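# Insert the peg fully into the boxed block's hole

## Task

Push the peg completely into the hole of the block lying at the bottom of the open box.

## Robot and tools

Robot: two seven-joint arms, left_arm and right_arm, each carrying a parallel gripper and each mounted on a tilted plate; the two plates share one metal frame behind them. The scene frame has its origin at table-top height midway between the nominal bases, +z up, +x out over the table, and left_arm on the +y side (image left and right do not follow these names). Calibrated bases in the scene frame: left_arm at (+0.041, +0.282, +0.227) m, quat_wxyz (+0.982, -0.134, +0.130, +0.006); right_arm at (+0.039, -0.114, +0.227) m, quat_wxyz (+0.982, +0.134, +0.131, -0.002). Gravity-up expressed in each base frame: left (-0.257, -0.262, +0.930), right (-0.257, +0.262, +0.930).

Frames: each arm reports its end_effector_position (m), end_effector_quat_wxyz, velocities, targets and wrist-camera poses in its own base frame; fixed cameras and the table use the scene frame. Commanded offsets run along the axes of that arm's current Hand target. Gripper axes: fingers point along +z, close and open along y. end_effector_position is the spot between the pads when shut; fingertips stick out about 19 mm past it when closed, 6 mm when fully open. Printed poses may be off by a few cm, more at long reach.

execute_actions(actions, cameras): actions is a list of actions; each action is a table of up to 15 rows, one row per 1/30 s step, and a short table repeats its final row until 15 steps. Each row has 16 numbers in [-1, 1], always all 16: left_arm dx, dy, dz, rx, ry, rz, left gripper position, speed, then the same eight for right_arm. dx..rz are an offset (not a pose) from the Hand target at the start of that action, in Hand-target axes; every row counts from that start, and each new action starts from the new Hand target, so repeating an offset keeps moving. Scale: 1.0 = 0.6 m or 180 degrees; rx, ry, rz form one rotation vector. Six zeros re-command the current Hand target. Images return only for an empty actions list or when cameras names them (["all"] for every camera). One action is 0.5 s.

Gripper numbers: position +1 = fully open (85 mm), 0 ≈ 45 mm, -1 = shut; mapping is not linear, so trust position_measured_pct (about 50 - 50 x position). speed -1 ≈ 20 mm/s, 0 ≈ 85, +1 ≈ 150; faster closes grip harder (roughly 100 N per pad at -1, 120-135 at 0, up to ~245 at +1 from a centimetre or more open). To grip, ask for a position narrower than the part and keep it; to release, ask a few mm wider. Always resend the last position and speed for a gripper you want unchanged, since 0 is a real command. object_status: 0 moving, 1 blocked opening, 2 stopped on something short of the request (firm grip), 3 reached request or pads met (empty or soft grip). motor_current_ma near 1000 on a held part, near 0 in air.

move(target, speed, blend, blocking, cameras): target is one 16-number row or a list of up to 15 rows, same layout and scale; every row is an offset from the same starting Hand targets, not from the previous row. speed is path top speed in m/s, 0.002 to 0.5 (default 0.25), one value or one per target. blend (m) rounds corners of a list; 0 stops at each. blocking=false returns after about 0.5 s while motion continues. Whole move capped at 10 s. Result adds a move: line (done, off_target, moving, held, fault) and limits such as paced or held. Paths do not avoid obstacles.

wait(seconds 0 to 10) lets time pass holding commands. stop() brakes a running move; fingers continue. zoom_image(camera, region=[x0, y0, x1, y1]) in pixels, at most 504 x 504, on the latest image of that camera. clear_fault(arm) clears a reported torque fault on left_arm or right_arm. finished_scene(scene) ends the current scene by its number; do it only when the peg sits fully in and stays without the robot.

Cameras (672x504): cam_head_left, cam_head_right, cam_high, cam_low, cam_left_wrist, cam_right_wrist. A Wrist depth line gives 7x7 cell distances in mm (164 to 4000, "-" unknown). Flange force is the external force on the gripper in its own axes, including held weight, with noticeable error.

Limits and behaviour: orientation commands are clipped to 32 degrees from the measured orientation per step; large turns can swing the elbow. Joint speed caps 1.39 / 1.22 rad/s. The gripper often rests short of its Hand target; resend, or add the missing distance. Torque limits 104.5 N m (first four joints) and 51.3 N m (last three); exceeding them, or straying 5 degrees from plan, stops that arm until clear_fault. Motors heat when holding loads, stretched, or pushing; 75 °C causes a sinking stop.

Avoid: dropping the peg or releasing it while moving, letting anything leave the table, fast contacts, targets past a firm surface (arms are stiff and press hard), arms touching each other or a gripper closing on the other arm's fingers, hard grips on a part that is still resting on something, and any arm stop. A loose object may get an occasional external nudge.

Each tool is called after "Request:" by a JSON object that holds its "fn" and its "kwargs".

## Session

Request:
{"fn": "execute_actions", "kwargs": {"actions": []}}

Scene clock: 0.00 s.
left_arm: end_effector_position=(+0.6509, -0.4689, +0.2211) position_measured_pct=0.0 object_status=3 motor_current_ma=0 end_effector_quat_wxyz=(+0.285, +0.629, -0.270, +0.671) | right_arm: end_effector_position=(+0.4639, -0.0488, +0.1147) position_measured_pct=0.0 object_status=3 motor_current_ma=0 end_effector_quat_wxyz=(-0.159, +0.097, +0.982, +0.035)
Joint positions: left_arm=[1.061 1.399 -1.096 1.619 0.024 -1.346 -0.51] | right_arm=[0.104 0.793 -0.01 1.351 -0.065 1.317 1.496]
Joint velocities: within noise
Joint torques (N m): no reading
Flange force (N): no reading
Wrist depth (mm): cam_left_wrist=[1256 1381 1521 1683 1973 2326 2786 / 1285 1411 1586 1740 2028 2385 2833 / 1323 1477 1621 1807 2105 2474 2821 / 1356 1507 1670 1873 2188 2695 2763 / 1390 1549 1722 1927 2294 2798 2674 / 1417 1586 1778 2092 2420 2763 2631 / 1423 1617 1852 2139 2540 2729 2511] | cam_right_wrist=[1594 1641 1184 1889 2028 2174 2360 / 1438 504 531 1679 1763 1894 2098 / 428 450 474 494 524 557 589 / 396 414 433 455 474 499 527 / 371 383 398 316 336 341 479 / 342 356 346 325 338 338 436 / 327 339 344 307 317 327 413]
Hand target: left_arm +0.6509, -0.4689, +0.2211; +0.285, +0.629, -0.270, +0.671 | right_arm +0.4639, -0.0488, +0.1147; -0.159, +0.097, +0.982, +0.035
Tool commands: left_gripper/position=+1.0 left_gripper/speed=+1.0 right_gripper/position=+1.0 right_gripper/speed=+1.0

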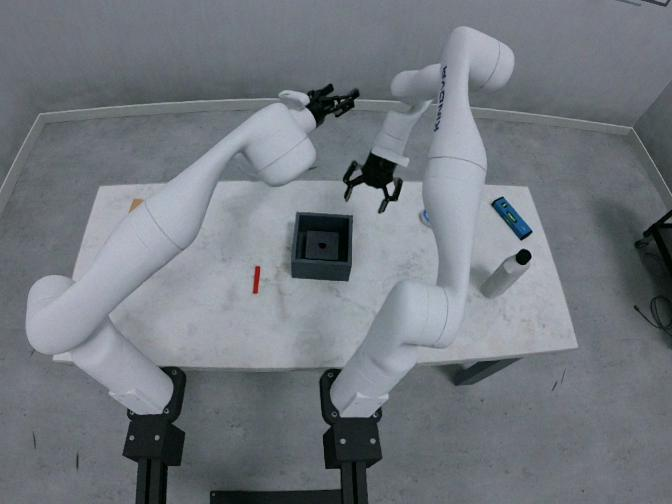

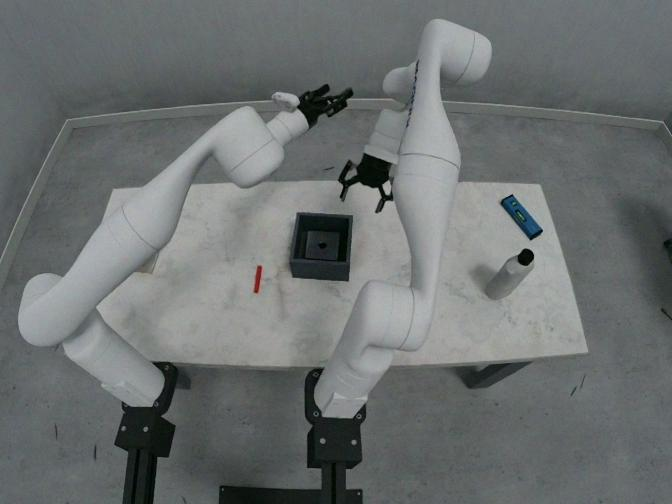

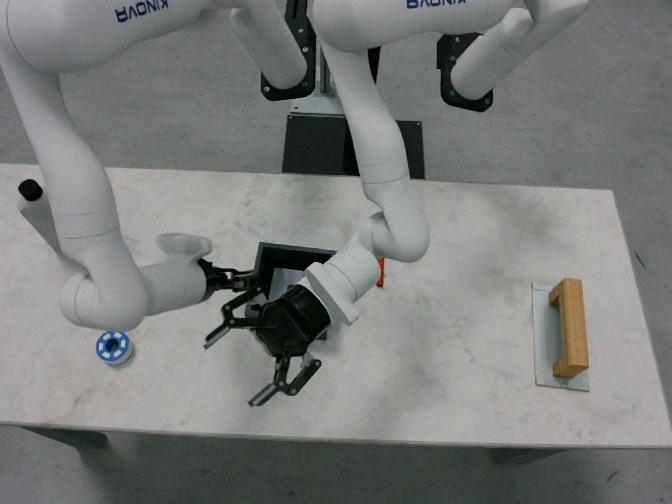

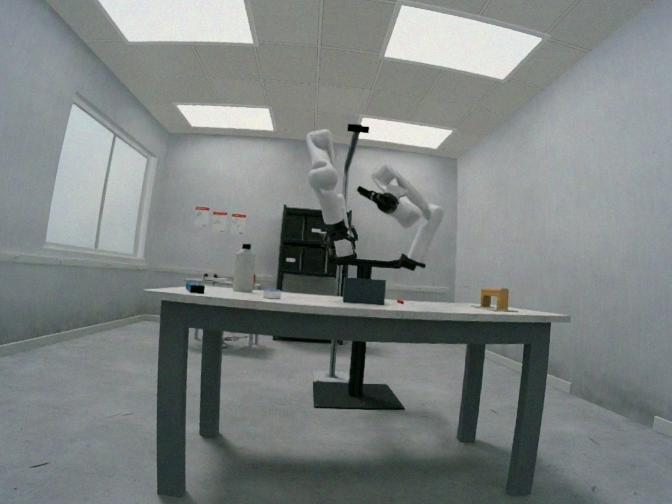

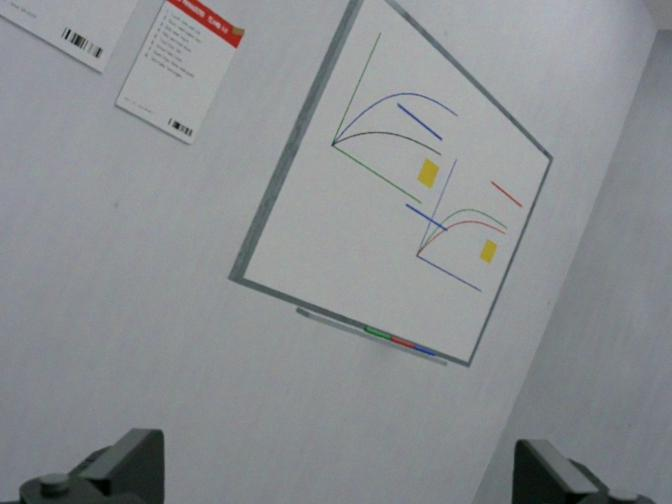

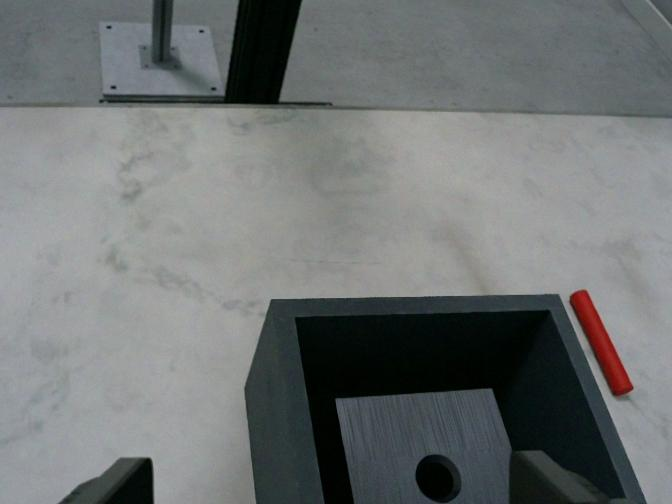

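Request:
{"fn": "move", "kwargs": {"target": [[0.17,-0.482,-0.614,0.256,0,0,1,1,0,0,0,0,0,0,0.3,1],[0.17,-0.482,-0.614,0.256,0,0,1,1,-0.0235,0.4275,0.1815,0.0874,0.1053,0.0233,0.3,1],[0.17,-0.482,-0.614,0.256,0,0,1,1,-0.0937,0.3745,0.3077,0.0874,0.1053,0.0233,0.3,1]], "blend": 0.03, "cameras": ["all"]}}

Scene clock: 82.23 s.
left_arm: end_effector_position=(+0.6009, +0.0012, +0.3005) position_measured_pct=0.0 object_status=3 motor_current_ma=0 end_effector_quat_wxyz=(+0.016, +0.690, +0.014, +0.723) | right_arm: end_effector_position=(+0.5044, +0.1792, -0.0693) position_measured_pct=35.1 object_status=3 motor_current_ma=0 end_effector_quat_wxyz=(-0.320, +0.104, +0.938, -0.084)
Joint positions: left_arm=[0.746 1.21 -1.292 2.357 -0.022 -1.567 -0.404] | right_arm=[-0.324 1.707 -0.004 0.035 -0.121 2.063 1.005]
Joint torques (N m): left_arm=[5.26 -14.83 -3.94 0.96 2 -1.73 -0.33] | right_arm=[-9.51 -25.25 -1.56 -5.83 -1.07 1.84 0.43]
Flange force (N): left_arm=[4.8 1.0 2.7] | right_arm=no reading
Wrist depth (mm): cam_left_wrist=[1448 1420 1423 1405 1376 1367 1348 / 1483 1464 1448 1432 1417 1402 1387 / 1531 1497 1493 1467 1457 1435 1417 / 1567 1549 1524 1487 1477 1477 1451 / 1617 1582 1579 1560 1517 1514 1503 / 1649 1645 1617 1575 1556 1556 1546 / 1670 1687 1645 1617 1625 1594 1567] | cam_right_wrist=[2763 2740 1012 3070 3014 3000 2870 / 2385 2394 1083 2385 2429 2456 2456 / 439 441 440 440 428 428 443 / 223 365 355 365 366 367 368 / 220 312 312 308 313 313 314 / 219 273 279 273 279 280 280 / - 256 257 252 257 257 257]
Hand target: left_arm +0.6009, +0.0012, +0.3005; +0.016, +0.690, +0.014, +0.723 | right_arm +0.5053, +0.1795, -0.0695; -0.331, +0.103, +0.934, -0.089
Off the commanded pose: left_arm 0.000 m, 0 deg | right_arm 0.001 m, 1 deg.
elbow stopped short (right arm): the move would have taken joint 4 (elbow) straighter than the controller allows.
move: done; blend cut to 0 m at target 1

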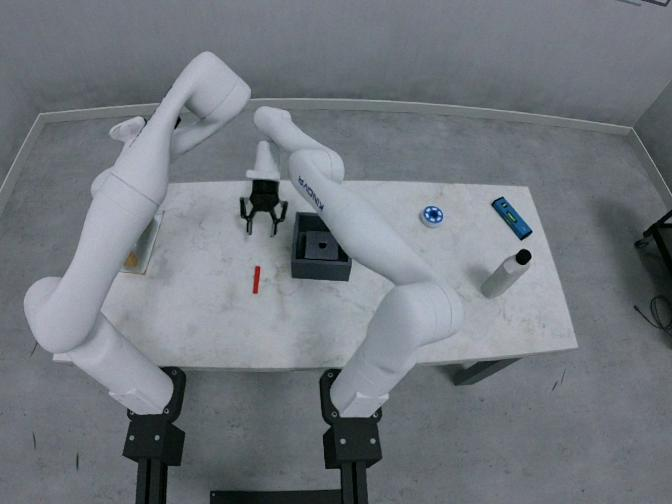

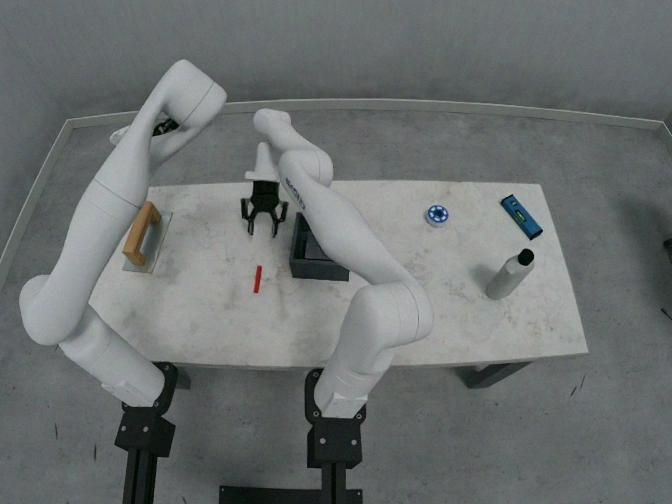

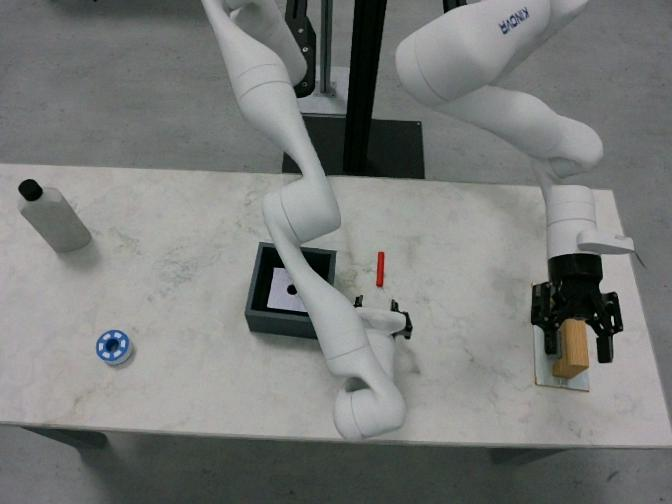

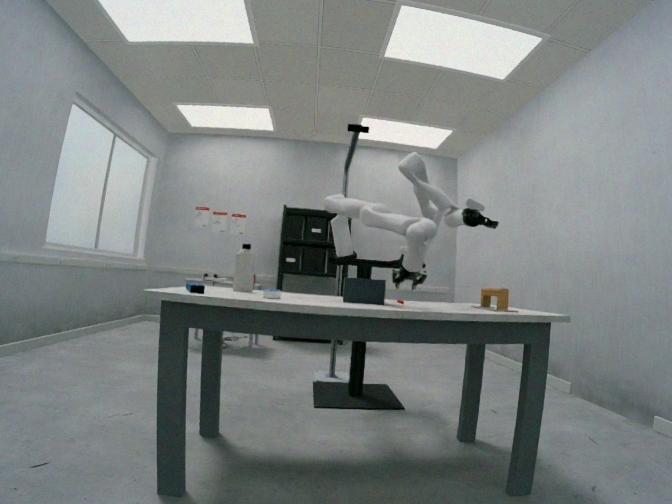

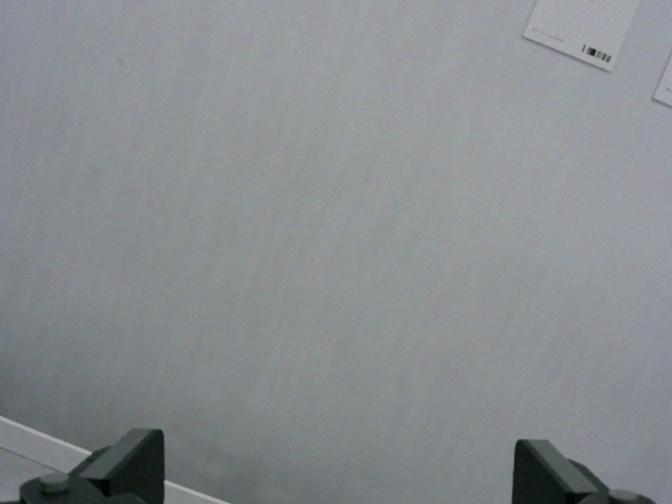

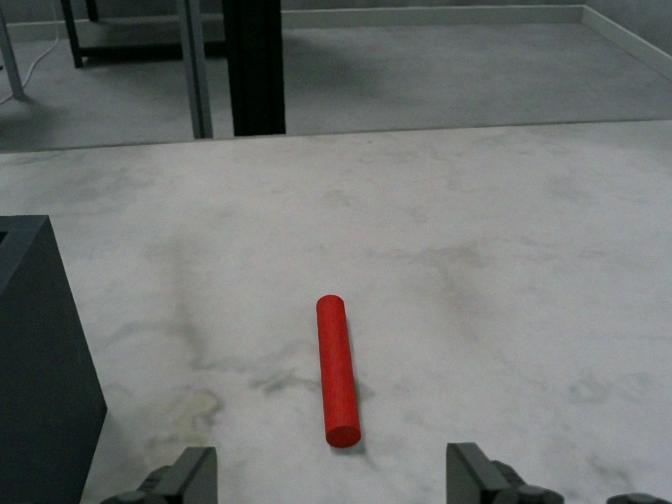

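Request:
{"fn": "move", "kwargs": {"target": [0,0,0,0,0,0,1,1,0.0108,0.0108,0.0903,0.0152,-0.0278,-0.0106,0.0,1], "cameras": ["cam_right_wrist"]}}

Scene clock: 106.47 s.
left_arm: end_effector_position=(+0.6009, +0.0012, +0.3005) position_measured_pct=0.0 object_status=3 motor_current_ma=0 end_effector_quat_wxyz=(+0.016, +0.690, +0.014, +0.723) | right_arm: end_effector_position=(+0.4668, +0.1820, -0.1086) position_measured_pct=49.8 object_status=3 motor_current_ma=0 end_effector_quat_wxyz=(-0.293, +0.075, +0.947, -0.110)
Joint positions: left_arm=[0.746 1.21 -1.292 2.357 -0.022 -1.567 -0.404] | right_arm=[-0.387 1.51 0.012 0.627 -0.073 1.639 1.049]
Joint torques (N m): left_arm=[5.22 -14.8 -3.94 0.97 2.03 -1.73 -0.27] | right_arm=[-9.44 -24.49 -2.94 -4.08 -1.03 1.83 0.38]
Flange force (N): left_arm=[4.9 1.1 2.7] | right_arm=[-6.8 3.1 -2.6]
Wrist depth (mm): cam_left_wrist=[1467 1432 1411 1402 1381 1370 1350 / 1477 1457 1445 1432 1426 1402 1393 / 1517 1514 1490 1477 1445 1435 1405 / 1575 1560 1531 1514 1480 1467 1464 / 1609 1575 1553 1553 1549 1517 1490 / 1649 1637 1621 1579 1567 1571 1546 / 1696 1696 1637 1637 1621 1594 1575] | cam_right_wrist=[2394 2483 1432 2402 2465 2465 2456 / 2053 418 420 419 417 417 431 / 358 348 348 347 347 346 356 / 305 305 304 304 297 297 303 / 266 265 266 259 265 265 264 / 235 235 235 230 234 234 234 / 218 218 222 218 222 221 221]
Hand target: left_arm +0.6009, +0.0012, +0.3005; +0.016, +0.690, +0.014, +0.723 | right_arm +0.4668, +0.1820, -0.1086; -0.293, +0.075, +0.947, -0.110
Off the commanded pose: left_arm 0.000 m, 0 deg | right_arm 0.000 m, 0 deg.
move: done
Images, in order (width x height): cam_right_wrist 672x504.

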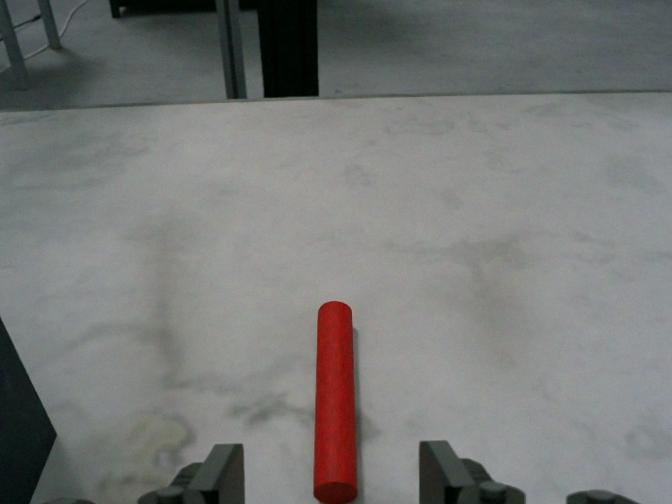

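Request:
{"fn": "move", "kwargs": {"target": [0,0,0,0,0,0,1,1,0,0,0.0817,0,0,0,0.0,1], "speed": 0.08, "cameras": ["cam_right_wrist"]}}

Scene clock: 111.73 s.
left_arm: end_effector_position=(+0.6009, +0.0012, +0.3005) position_measured_pct=0.0 object_status=3 motor_current_ma=0 end_effector_quat_wxyz=(+0.016, +0.690, +0.014, +0.723) | right_arm: end_effector_position=(+0.4387, +0.1739, -0.1481) position_measured_pct=49.8 object_status=3 motor_current_ma=0 end_effector_quat_wxyz=(-0.293, +0.075, +0.947, -0.110)
Joint positions: left_arm=[0.746 1.21 -1.292 2.357 -0.022 -1.567 -0.404] | right_arm=[-0.39 1.512 0.006 0.781 -0.07 1.485 1.053]
Joint torques (N m): left_arm=[5.23 -14.79 -4.02 0.95 2.04 -1.73 -0.31] | right_arm=[-9.13 -23.53 -3.32 -3.22 -1.05 1.82 0.37]
Flange force (N): left_arm=[4.8 1.1 2.7] | right_arm=[-5.2 2.2 -1.4]
Wrist depth (mm): cam_left_wrist=[1441 1423 1405 1402 1376 1376 1356 / 1483 1464 1451 1426 1417 1396 1376 / 1531 1490 1483 1467 1445 1445 1432 / 1564 1542 1521 1510 1480 1490 1467 / 1613 1590 1571 1535 1528 1507 1503 / 1653 1641 1617 1582 1567 1560 1542 / 1666 1687 1649 1613 1609 1590 1567] | cam_right_wrist=[2286 2411 1376 2310 2411 2385 2376 / 353 353 352 351 352 351 350 / 293 293 292 292 292 291 291 / 256 256 250 250 249 255 255 / 224 219 223 218 222 223 222 / 198 198 197 187 194 197 197 / - - 183 171 183 183 -]
Hand target: left_arm +0.6009, +0.0012, +0.3005; +0.016, +0.690, +0.014, +0.723 | right_arm +0.4387, +0.1739, -0.1480; -0.293, +0.075, +0.947, -0.110
Off the commanded pose: left_arm 0.000 m, 0 deg | right_arm 0.000 m, 0 deg.
move: done
Images, in order (width x height): cam_right_wrist 672x504.

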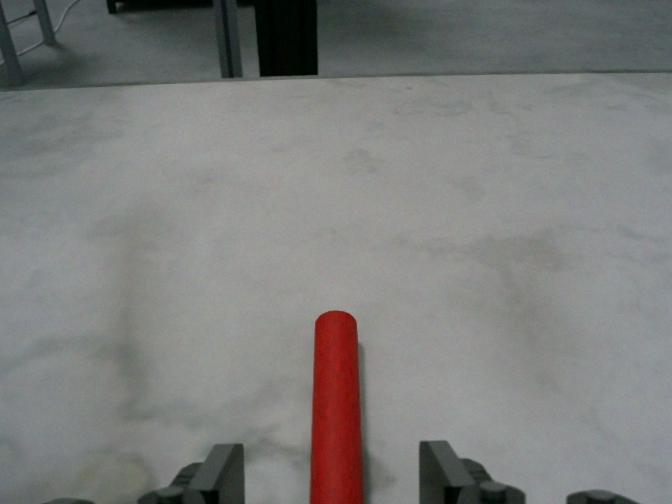

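Request:
{"fn": "move", "kwargs": {"target": [0,0,0,0,0,0,1,1,0,0,0,0,0,0,-1,-1], "cameras": ["cam_right_wrist"]}}

Request:
{"fn": "move", "kwargs": {"target": [0,0,0,0,0,0,1,1,0.0383,0,-0.0321,0,0,0,-1,-1], "speed": 0.08, "cameras": ["cam_right_wrist","cam_low"]}}

Scene clock: 116.73 s.
left_arm: end_effector_position=(+0.6009, +0.0012, +0.3005) position_measured_pct=0.0 object_status=3 motor_current_ma=0 end_effector_quat_wxyz=(+0.016, +0.690, +0.014, +0.723) | right_arm: end_effector_position=(+0.4388, +0.1739, -0.1480) position_measured_pct=86.6 object_status=0 motor_current_ma=1000 end_effector_quat_wxyz=(-0.293, +0.075, +0.947, -0.110)
Joint positions: left_arm=[0.746 1.21 -1.292 2.357 -0.022 -1.567 -0.404] | right_arm=[-0.39 1.511 0.006 0.781 -0.07 1.484 1.053]
Joint torques (N m): left_arm=[5.22 -14.75 -4.03 0.97 2.02 -1.75 -0.3] | right_arm=[-8.93 -21.13 -3.2 -3.08 -0.8 0.91 0.42]
Flange force (N): left_arm=[4.9 1.2 2.8] | right_arm=[-1.4 0.9 -5.1]
Wrist depth (mm): cam_left_wrist=[1441 1423 1402 1405 1381 1381 1353 / 1464 1477 1448 1429 1420 1417 1381 / 1517 1503 1483 1470 1473 1441 1429 / 1560 1546 1531 1500 1490 1480 1467 / 1605 1594 1556 1546 1524 1517 1500 / 1645 1645 1617 1605 1579 1556 1549 / 1691 1666 1649 1629 1617 1586 1567] | cam_right_wrist=[2335 2402 1361 2286 2385 2385 2351 / 353 353 351 352 352 351 351 / 293 293 292 293 292 292 291 / 257 257 250 250 250 256 255 / 223 219 223 218 223 223 223 / 198 198 198 189 194 197 197 / - - 184 170 183 183 -]
Hand target: left_arm +0.6009, +0.0012, +0.3005; +0.016, +0.690, +0.014, +0.723 | right_arm +0.4387, +0.1739, -0.1480; -0.293, +0.075, +0.947, -0.110
Off the commanded pose: left_arm 0.000 m, 0 deg | right_arm 0.000 m, 0 deg.
move: done
Images, in order (width x height): cam_right_wrist 672x504.

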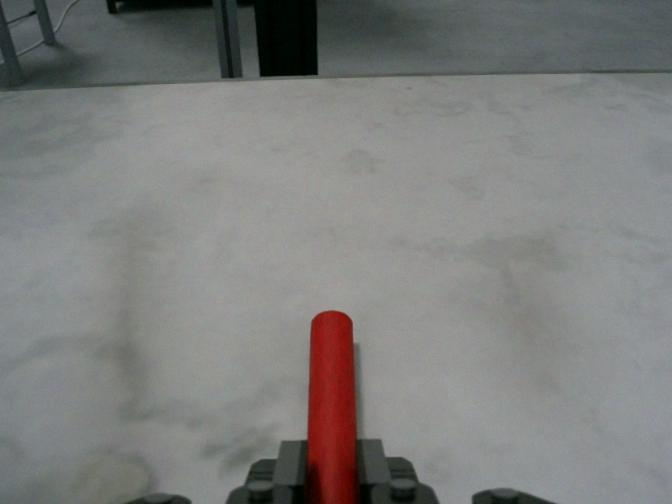

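Scene clock: 117.50 s.
left_arm: end_effector_position=(+0.6009, +0.0012, +0.3005) position_measured_pct=0.0 object_status=3 motor_current_ma=0 end_effector_quat_wxyz=(+0.016, +0.690, +0.014, +0.723) | right_arm: end_effector_position=(+0.4310, +0.1819, -0.1202) position_measured_pct=86.6 object_status=2 motor_current_ma=1000 end_effector_quat_wxyz=(-0.293, +0.075, +0.947, -0.110)
Joint positions: left_arm=[0.746 1.21 -1.292 2.357 -0.022 -1.567 -0.404] | right_arm=[-0.404 1.441 0.002 0.859 -0.075 1.476 1.04]
Joint torques (N m): left_arm=[5.3 -14.84 -3.96 0.93 2.02 -1.74 -0.29] | right_arm=[-9.13 -23.49 -3.49 -3.15 -1.08 1.81 0.32]
Flange force (N): left_arm=[4.7 0.9 2.6] | right_arm=[-4.8 2.0 -1.6]
Wrist depth (mm): cam_left_wrist=[1451 1429 1414 1399 1387 1361 1356 / 1473 1477 1432 1441 1411 1411 1361 / 1528 1493 1507 1487 1448 1445 1414 / 1564 1546 1524 1497 1493 1454 1457 / 1609 1586 1571 1556 1524 1500 1493 / 1666 1629 1617 1586 1575 1556 1538 / 1691 1674 1645 1621 1617 1602 1564] | cam_right_wrist=[2368 2511 1367 2351 2474 2483 2438 / 2046 1985 1015 1017 1997 1985 2034 / 355 346 345 345 344 344 353 / 296 302 302 302 302 294 301 / 263 263 258 252 263 262 262 / 233 233 233 185 233 232 232 / 221 220 220 - 220 220 220]
Hand target: left_arm +0.6009, +0.0012, +0.3005; +0.016, +0.690, +0.014, +0.723 | right_arm +0.4310, +0.1819, -0.1201; -0.293, +0.075, +0.947, -0.110
Off the commanded pose: left_arm 0.000 m, 0 deg | right_arm 0.000 m, 0 deg.
move: done
Images, in order (width x height): cam_low 672x504, cam_right_wrist 672x504.

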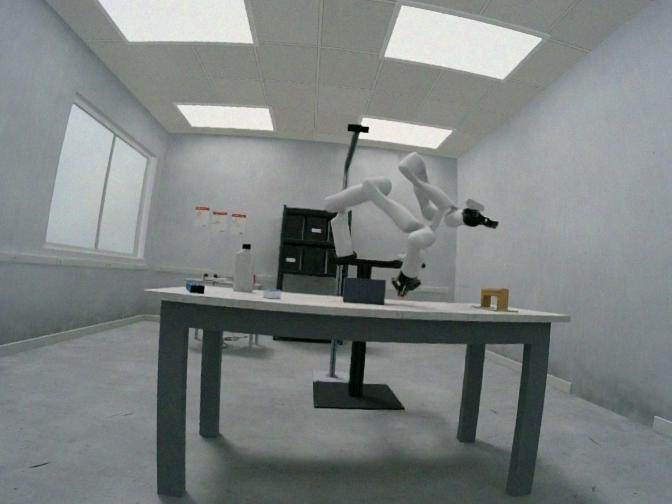

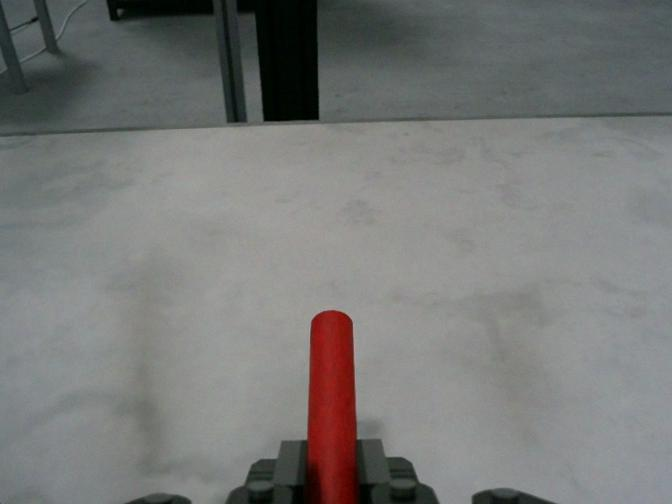

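Request:
{"fn": "move", "kwargs": {"target": [[0,0,0,0,0,0,1,1,0.2305,-0.0758,-0.2387,0,-0.25,0,-1,-1],[0,0,0,0,0,0,1,1,0.208,-0.2985,-0.2657,0,-0.5,0,-1,-1]], "blend": 0.03, "cameras": ["all"]}}

Scene clock: 137.00 s.
left_arm: end_effector_position=(+0.6009, +0.0012, +0.3005) position_measured_pct=0.0 object_status=3 motor_current_ma=0 end_effector_quat_wxyz=(+0.016, +0.690, +0.014, +0.723) | right_arm: end_effector_position=(+0.4017, +0.1892, +0.0492) position_measured_pct=86.6 object_status=2 motor_current_ma=1000 end_effector_quat_wxyz=(+0.027, +0.035, +0.991, -0.128)
Joint positions: left_arm=[0.746 1.21 -1.292 2.357 -0.022 -1.567 -0.404] | right_arm=[-0.775 0.735 0.178 1.765 0.166 0.773 0.738]
Joint torques (N m): left_arm=[5.21 -14.76 -3.93 0.92 1.96 -1.78 -0.3] | right_arm=[-7.47 -17.98 -2.79 -4.06 -0.3 0.34 0.39]
Flange force (N): left_arm=[4.9 1.4 2.7] | right_arm=[-2.4 1.3 0.8]
Wrist depth (mm): cam_left_wrist=[1448 1435 1405 1408 1378 1370 1364 / 1470 1467 1454 1441 1435 1399 1381 / 1500 1510 1487 1454 1454 1441 1405 / 1571 1546 1517 1514 1477 1473 1460 / 1621 1582 1567 1538 1538 1510 1500 / 1653 1629 1582 1609 1567 1549 1531 / 1670 1679 1649 1645 1621 1598 1556] | cam_right_wrist=[414 415 415 418 416 418 419 / 403 404 405 405 406 407 408 / 394 392 393 394 394 396 398 / 383 384 383 383 385 385 386 / 373 374 374 374 375 375 376 / 352 278 364 188 365 366 367 / 306 307 357 358 359 359 359]
Hand target: left_arm +0.6009, +0.0012, +0.3005; +0.016, +0.690, +0.014, +0.723 | right_arm +0.4017, +0.1892, +0.0491; +0.027, +0.035, +0.991, -0.128 (not the last commanded pose)
Off the commanded pose: left_arm 0.000 m, 0 deg | right_arm 0.147 m, 52 deg.
move: held (right_arm; a check stopped the path); path passed 0 of 2 targets; limits=held
pose unreachable (right arm): on one or more control steps of this call, first in action 0 (counted from 0), this arm could not follow its commanded pose, so it was not sent that pose on those steps. It may still have moved: this result reports where it is.
cause: moving toward the commanded pose would bring a part of the arm too close to another arm (a part of this arm just beyond joint 5 (forearm roll) and a part of the left arm just beyond its joint 4 (elbow), at the place that arm is still heading or pushing toward).

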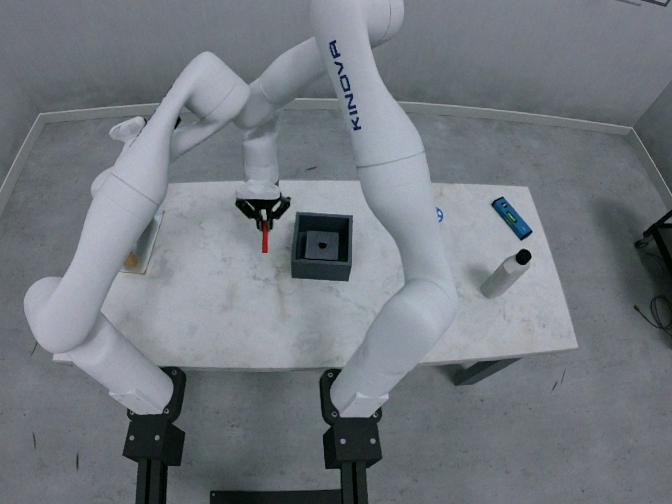

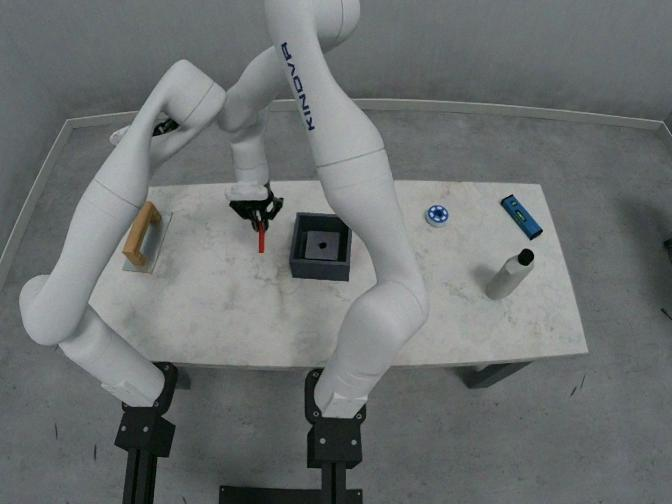

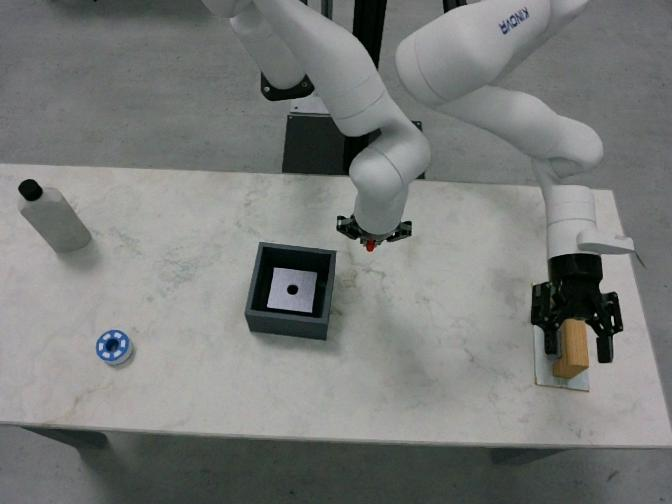

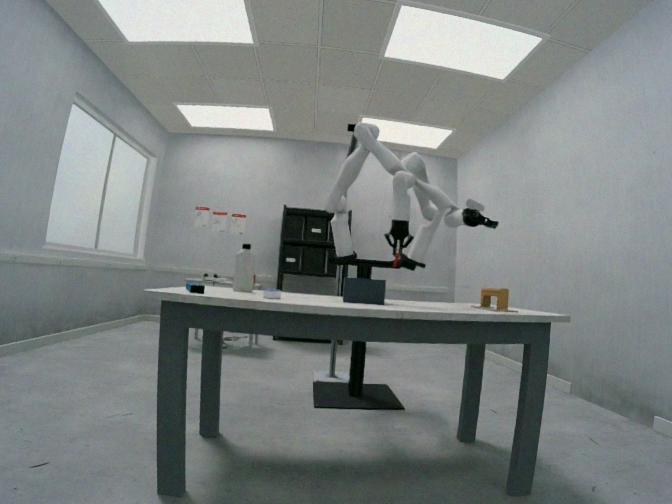

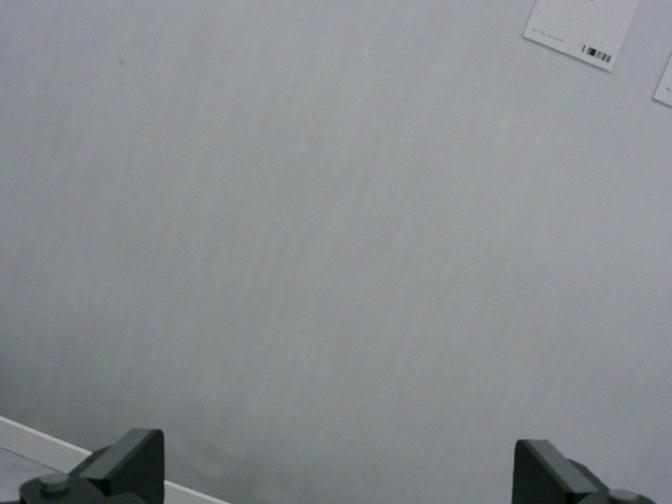

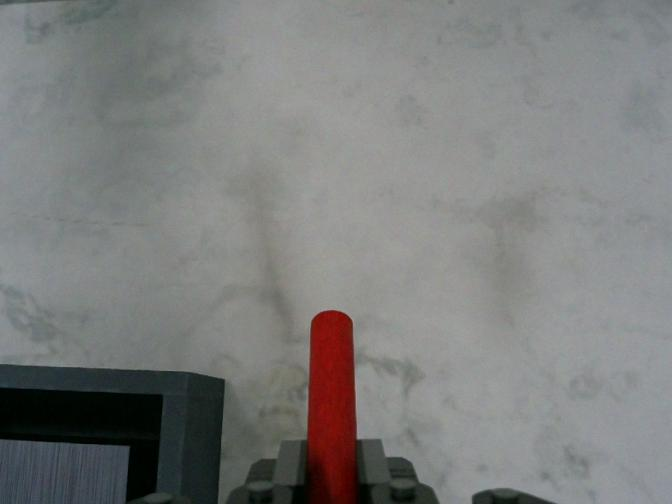

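Request:
{"fn": "move", "kwargs": {"target": [[0,0,0,0,0,0,1,1,-0.0283,-0.2357,-0.0595,0,-0.01,0,-1,-1],[0,0,0,0,0,0,1,1,-0.0283,-0.2357,-0.0595,0,-0.291,0,-1,-1]], "blend": 0.03, "cameras": ["cam_right_wrist","cam_high","cam_head_left"]}}

Scene clock: 147.47 s.
left_arm: end_effector_position=(+0.6009, +0.0012, +0.3005) position_measured_pct=0.0 object_status=3 motor_current_ma=0 end_effector_quat_wxyz=(+0.016, +0.690, +0.014, +0.723) | right_arm: end_effector_position=(+0.4069, +0.0615, +0.1203) position_measured_pct=86.6 object_status=2 motor_current_ma=1000 end_effector_quat_wxyz=(+0.424, +0.005, +0.888, -0.177)
Joint positions: left_arm=[0.746 1.21 -1.292 2.357 -0.022 -1.567 -0.404] | right_arm=[-1.58 1.216 1.248 2.58 0.363 -0.497 0.246]
Joint torques (N m): left_arm=[5.24 -14.79 -3.94 0.96 1.99 -1.74 -0.33] | right_arm=[-5.65 -10.71 3.87 0.59 -0.79 -0.26 0.39]
Flange force (N): left_arm=[4.8 1.1 2.7] | right_arm=[-0.8 -1.4 2.7]
Wrist depth (mm): cam_left_wrist=[1451 1420 1426 1408 1378 1378 1339 / 1480 1473 1445 1438 1417 1396 1408 / 1531 1507 1493 1470 1441 1435 1423 / 1564 1549 1528 1521 1493 1483 1448 / 1609 1590 1567 1560 1535 1514 1483 / 1645 1629 1625 1598 1556 1567 1538 / 1674 1687 1649 1629 1609 1579 1586] | cam_right_wrist=[342 329 253 250 247 245 321 / 365 277 315 299 296 288 344 / 391 384 321 317 315 314 367 / 423 418 338 336 366 313 393 / 462 456 332 338 328 413 425 / 504 497 488 466 474 470 463 / 543 533 527 516 507 502 493]
Hand target: left_arm +0.6009, +0.0012, +0.3005; +0.016, +0.690, +0.014, +0.723 | right_arm +0.4061, +0.0608, +0.1203; +0.462, -0.025, +0.877, -0.130
Off the commanded pose: left_arm 0.000 m, 0 deg | right_arm 0.001 m, 8 deg.
joint sent to its limit (right arm) — joint 4 (elbow), upper limit, where the elbow is as bent as it goes. The joint targets are off in orientation, not in position.
move: off_target (right_arm)
Images, in order (width x height): cam_head_left 672x504, cam_high 672x504, cam_right_wrist 672x504.

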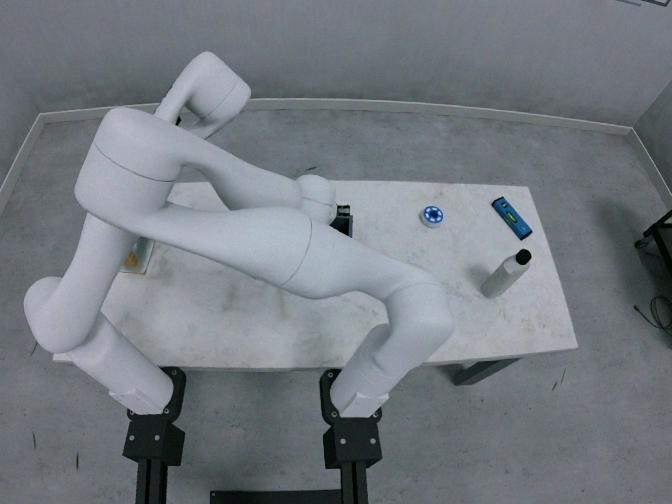

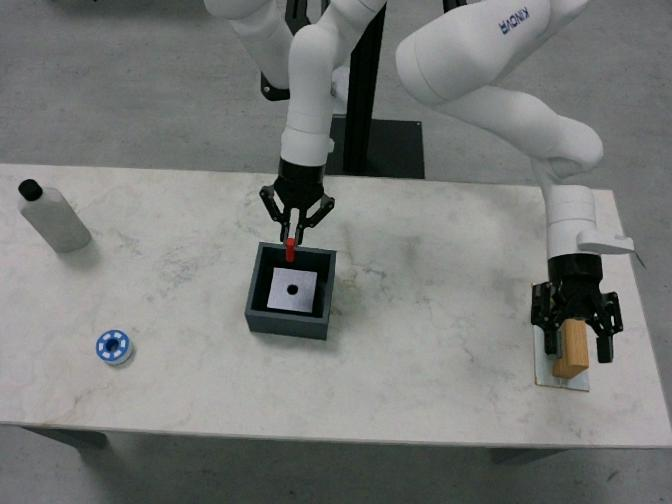

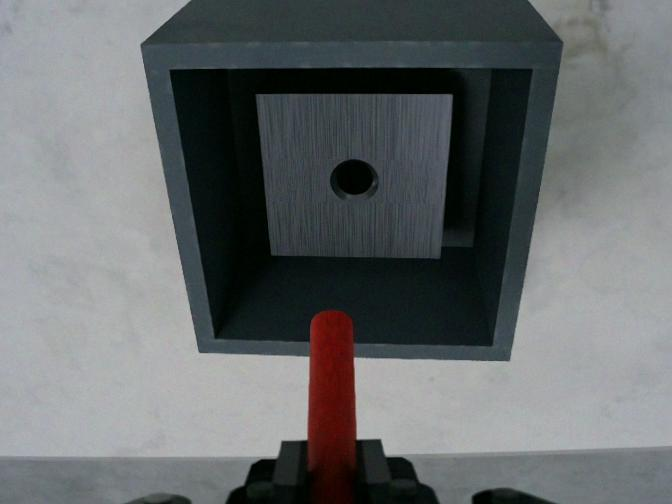

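Request:
{"fn": "move", "kwargs": {"target": [0,0,0,0,0,0,1,1,0.0467,0.0035,0.0697,0.1329,0,0.1583,-1,-1], "cameras": ["cam_right_wrist","cam_high","cam_head_left"]}}

Scene clock: 171.80 s.
left_arm: end_effector_position=(+0.6009, +0.0012, +0.3005) position_measured_pct=0.0 object_status=3 motor_current_ma=0 end_effector_quat_wxyz=(+0.016, +0.690, +0.014, +0.723) | right_arm: end_effector_position=(+0.4244, +0.0496, +0.0747) position_measured_pct=86.6 object_status=2 motor_current_ma=1000 end_effector_quat_wxyz=(+0.475, +0.286, +0.810, -0.191)
Joint positions: left_arm=[0.746 1.21 -1.292 2.357 -0.022 -1.567 -0.404] | right_arm=[-1.589 1.387 1.065 2.301 -0.001 0.002 -0.165]
Joint torques (N m): left_arm=[5.23 -14.82 -4.05 0.94 2.05 -1.73 -0.31] | right_arm=[-6.32 -12.97 5.03 1.69 -0.01 0.17 0.39]
Flange force (N): left_arm=[4.7 1.0 2.6] | right_arm=[-1.0 1.9 2.0]
Wrist depth (mm): cam_left_wrist=[1438 1432 1417 1405 1387 1367 1350 / 1497 1473 1454 1426 1411 1390 1387 / 1521 1500 1500 1464 1451 1438 1438 / 1575 1535 1521 1503 1490 1467 1457 / 1602 1602 1546 1546 1535 1521 1487 / 1653 1625 1621 1579 1575 1564 1542 / 1670 1683 1658 1625 1598 1586 1582] | cam_right_wrist=[276 273 213 181 183 279 279 / 295 224 195 237 241 291 303 / 230 243 258 256 261 212 328 / 349 255 297 282 298 276 350 / 390 257 294 308 288 262 398 / 430 432 289 185 427 438 438 / 468 470 472 472 476 1773 1653]
Hand target: left_arm +0.6009, +0.0012, +0.3005; +0.016, +0.690, +0.014, +0.723 | right_arm +0.4244, +0.0496, +0.0747; +0.475, +0.286, +0.810, -0.191
Off the commanded pose: left_arm 0.000 m, 0 deg | right_arm 0.000 m, 0 deg.
move: done
Images, in order (width x height): cam_head_left 672x504, cam_high 672x504, cam_right_wrist 672x504.

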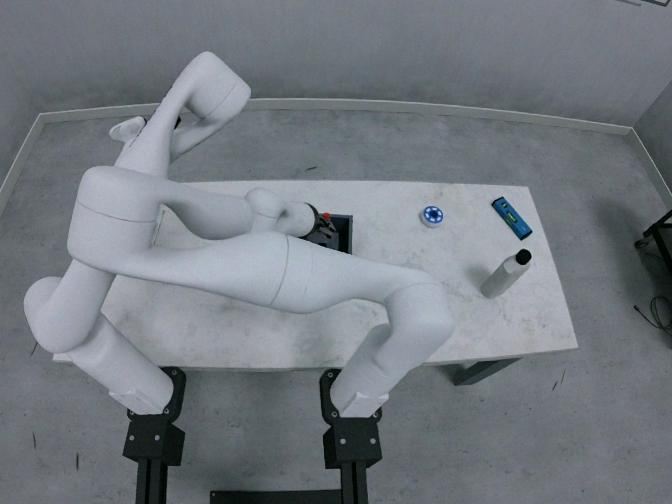

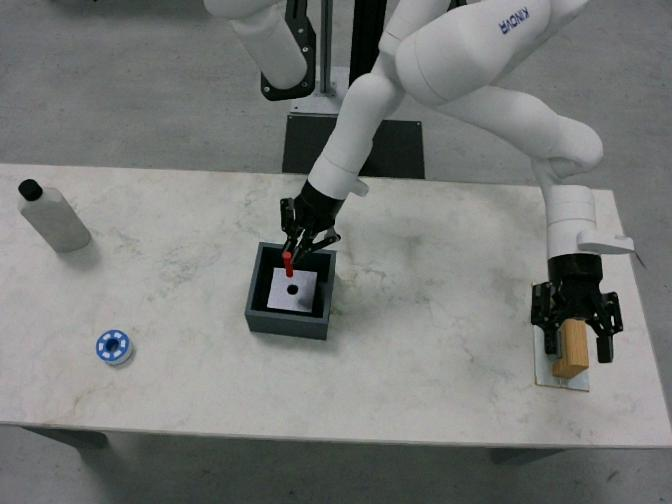

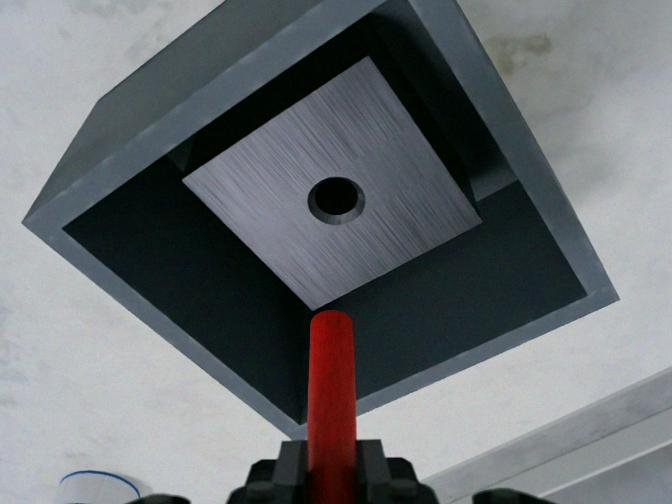

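Request:
{"fn": "move", "kwargs": {"target": [0,0,0,0,0,0,1,1,0.063,0.0032,0.0668,0,0,0,-1,-1], "speed": 0.1, "cameras": ["cam_right_wrist","cam_high"]}}

Request:
{"fn": "zoom_image", "kwargs": {"camera": "cam_right_wrist", "region": [230, 180, 430, 380]}}

Scene clock: 186.37 s.
left_arm: end_effector_position=(+0.6009, +0.0012, +0.3005) position_measured_pct=0.0 object_status=3 motor_current_ma=0 end_effector_quat_wxyz=(+0.016, +0.690, +0.014, +0.723) | right_arm: end_effector_position=(+0.4375, +0.0385, +0.0223) position_measured_pct=86.6 object_status=2 motor_current_ma=1000 end_effector_quat_wxyz=(+0.475, +0.286, +0.810, -0.191)
Joint positions: left_arm=[0.746 1.21 -1.292 2.357 -0.022 -1.567 -0.404] | right_arm=[-1.529 1.525 0.983 2.251 -0.059 -0.07 -0.222]
Joint torques (N m): left_arm=[5.23 -14.84 -4.01 0.95 1.96 -1.74 -0.26] | right_arm=[-6.44 -14.07 5.16 2.94 -0.12 0.26 0.42]
Flange force (N): left_arm=[4.5 1.3 2.7] | right_arm=[-0.6 1.7 2.3]
Wrist depth (mm): cam_left_wrist=[1448 1435 1417 1408 1396 1370 1361 / 1483 1483 1448 1438 1426 1390 1402 / 1524 1487 1473 1480 1460 1432 1426 / 1575 1517 1531 1507 1507 1487 1451 / 1602 1590 1579 1556 1535 1524 1487 / 1645 1625 1613 1586 1553 1553 1531 / 1683 1679 1658 1629 1625 1575 1579] | cam_right_wrist=[223 223 212 172 - 222 225 / 239 220 181 - - 238 242 / 244 181 - 196 199 - 261 / 184 - 209 209 214 - 284 / 197 239 229 225 230 249 180 / 198 222 261 185 260 234 209 / 380 212 250 271 243 222 -]
Hand target: left_arm +0.6009, +0.0012, +0.3005; +0.016, +0.690, +0.014, +0.723 | right_arm +0.4375, +0.0385, +0.0223; +0.475, +0.286, +0.810, -0.191
Off the commanded pose: left_arm 0.000 m, 0 deg | right_arm 0.000 m, 0 deg.
move: done
Images, in order (width x height): cam_high 672x504, cam_right_wrist 672x504.

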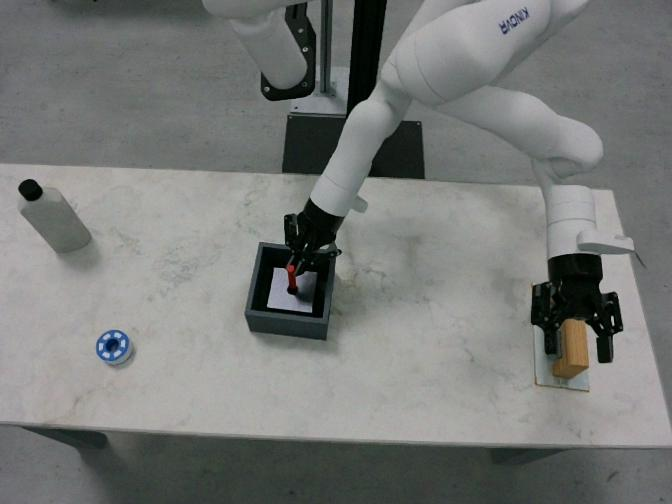

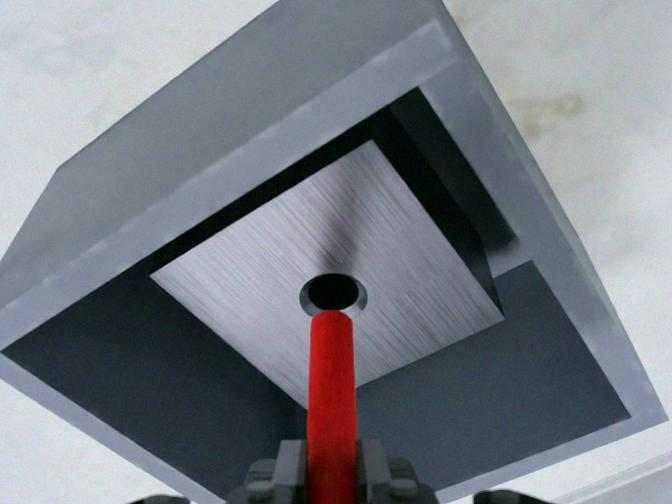

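Scaled by 2.520.

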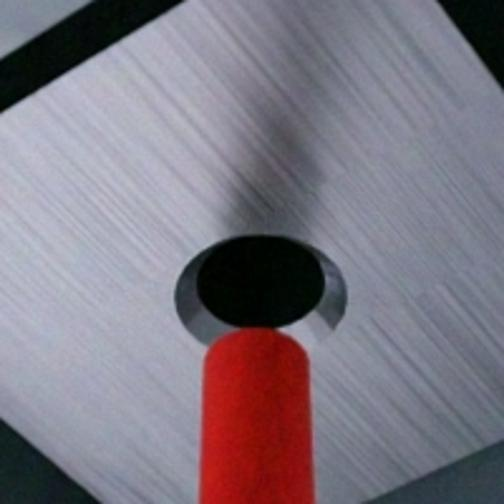

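Request:
{"fn": "move", "kwargs": {"target": [0,0,0,0,0,0,1,1,0.025,0.0007,0.0269,0,0,0,-1,-1], "speed": 0.04, "cameras": ["cam_right_wrist","cam_high"]}}

Request:
{"fn": "zoom_image", "kwargs": {"camera": "cam_right_wrist", "region": [230, 230, 430, 430]}}

Scene clock: 195.80 s.
left_arm: end_effector_position=(+0.6009, +0.0012, +0.3005) position_measured_pct=0.0 object_status=3 motor_current_ma=0 end_effector_quat_wxyz=(+0.016, +0.690, +0.014, +0.723) | right_arm: end_effector_position=(+0.4394, +0.0367, +0.0146) position_measured_pct=86.6 object_status=2 motor_current_ma=1000 end_effector_quat_wxyz=(+0.475, +0.286, +0.810, -0.191)
Joint positions: left_arm=[0.746 1.21 -1.292 2.357 -0.022 -1.567 -0.404] | right_arm=[-1.521 1.545 0.973 2.242 -0.067 -0.078 -0.23]
Joint torques (N m): left_arm=[5.26 -14.75 -3.98 0.94 2.02 -1.72 -0.28] | right_arm=[-6.43 -14.2 5.24 3.16 -0.12 0.3 0.37]
Flange force (N): left_arm=[4.9 1.0 2.6] | right_arm=[-0.4 1.7 2.5]
Wrist depth (mm): cam_left_wrist=[1454 1429 1414 1396 1387 1373 1359 / 1490 1464 1448 1441 1408 1399 1390 / 1531 1503 1490 1473 1454 1448 1426 / 1560 1560 1517 1514 1483 1473 1464 / 1598 1582 1564 1546 1524 1531 1497 / 1658 1621 1609 1590 1556 1546 1528 / 1670 1687 1662 1629 1613 1586 1582] | cam_right_wrist=[214 214 207 173 - 214 217 / 229 221 177 - - 232 233 / 237 182 - 186 - - 251 / 184 - 202 198 202 - 273 / - 229 217 210 218 241 294 / 193 223 257 185 255 234 194 / - 213 250 271 244 222 206]
Hand target: left_arm +0.6009, +0.0012, +0.3005; +0.016, +0.690, +0.014, +0.723 | right_arm +0.4394, +0.0367, +0.0146; +0.475, +0.286, +0.810, -0.191 (not the last commanded pose)
Off the commanded pose: left_arm 0.000 m, 0 deg | right_arm 0.014 m, 0 deg.
move: held (right_arm; a check stopped the path); limits=held
pose unreachable (right arm): on one or more control steps of this call, first in action 0 (counted from 0), this arm could not follow its commanded pose, so it was not sent that pose on those steps. It may still have moved: this result reports where it is.
cause: moving toward the commanded pose would bring a part of the arm too close to another arm (a part of this arm just beyond joint 4 (elbow) and a part of the left arm just beyond its joint 2 (shoulder), at the place that arm is still heading or pushing toward).
Images, in order (width x height): cam_high 672x504, cam_right_wrist 672x504.

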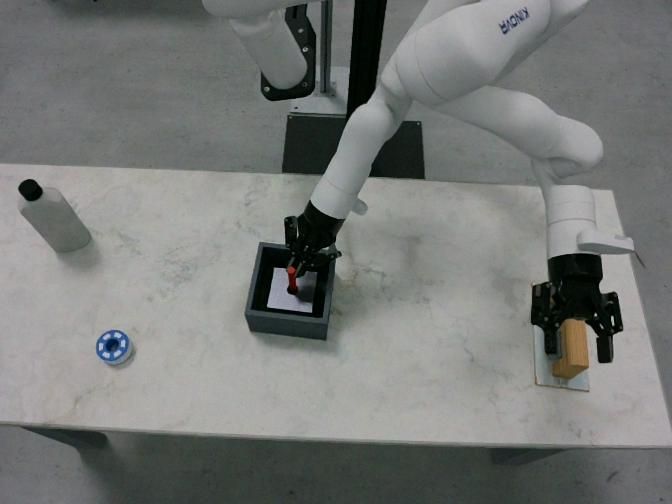

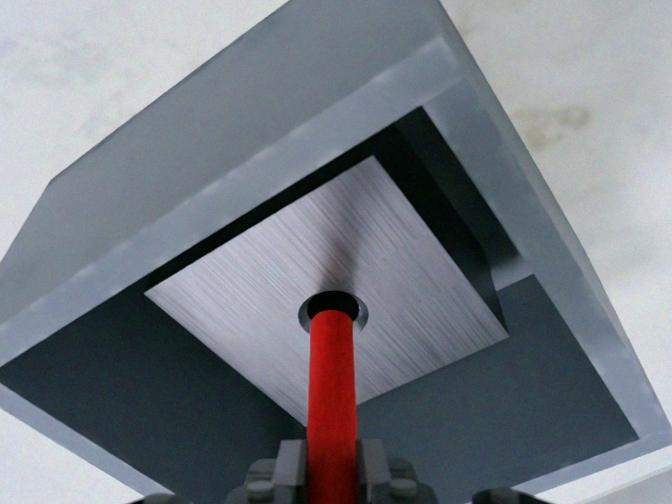

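Scaled by 2.520.

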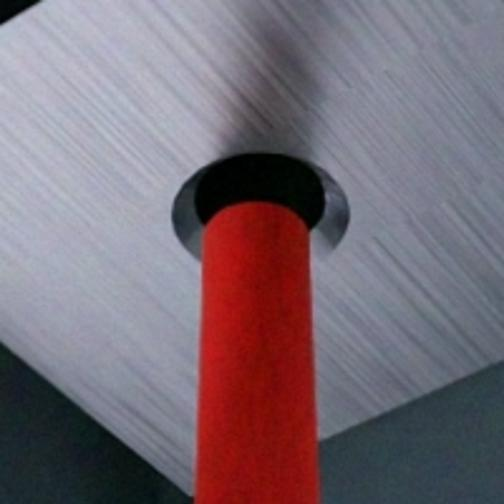

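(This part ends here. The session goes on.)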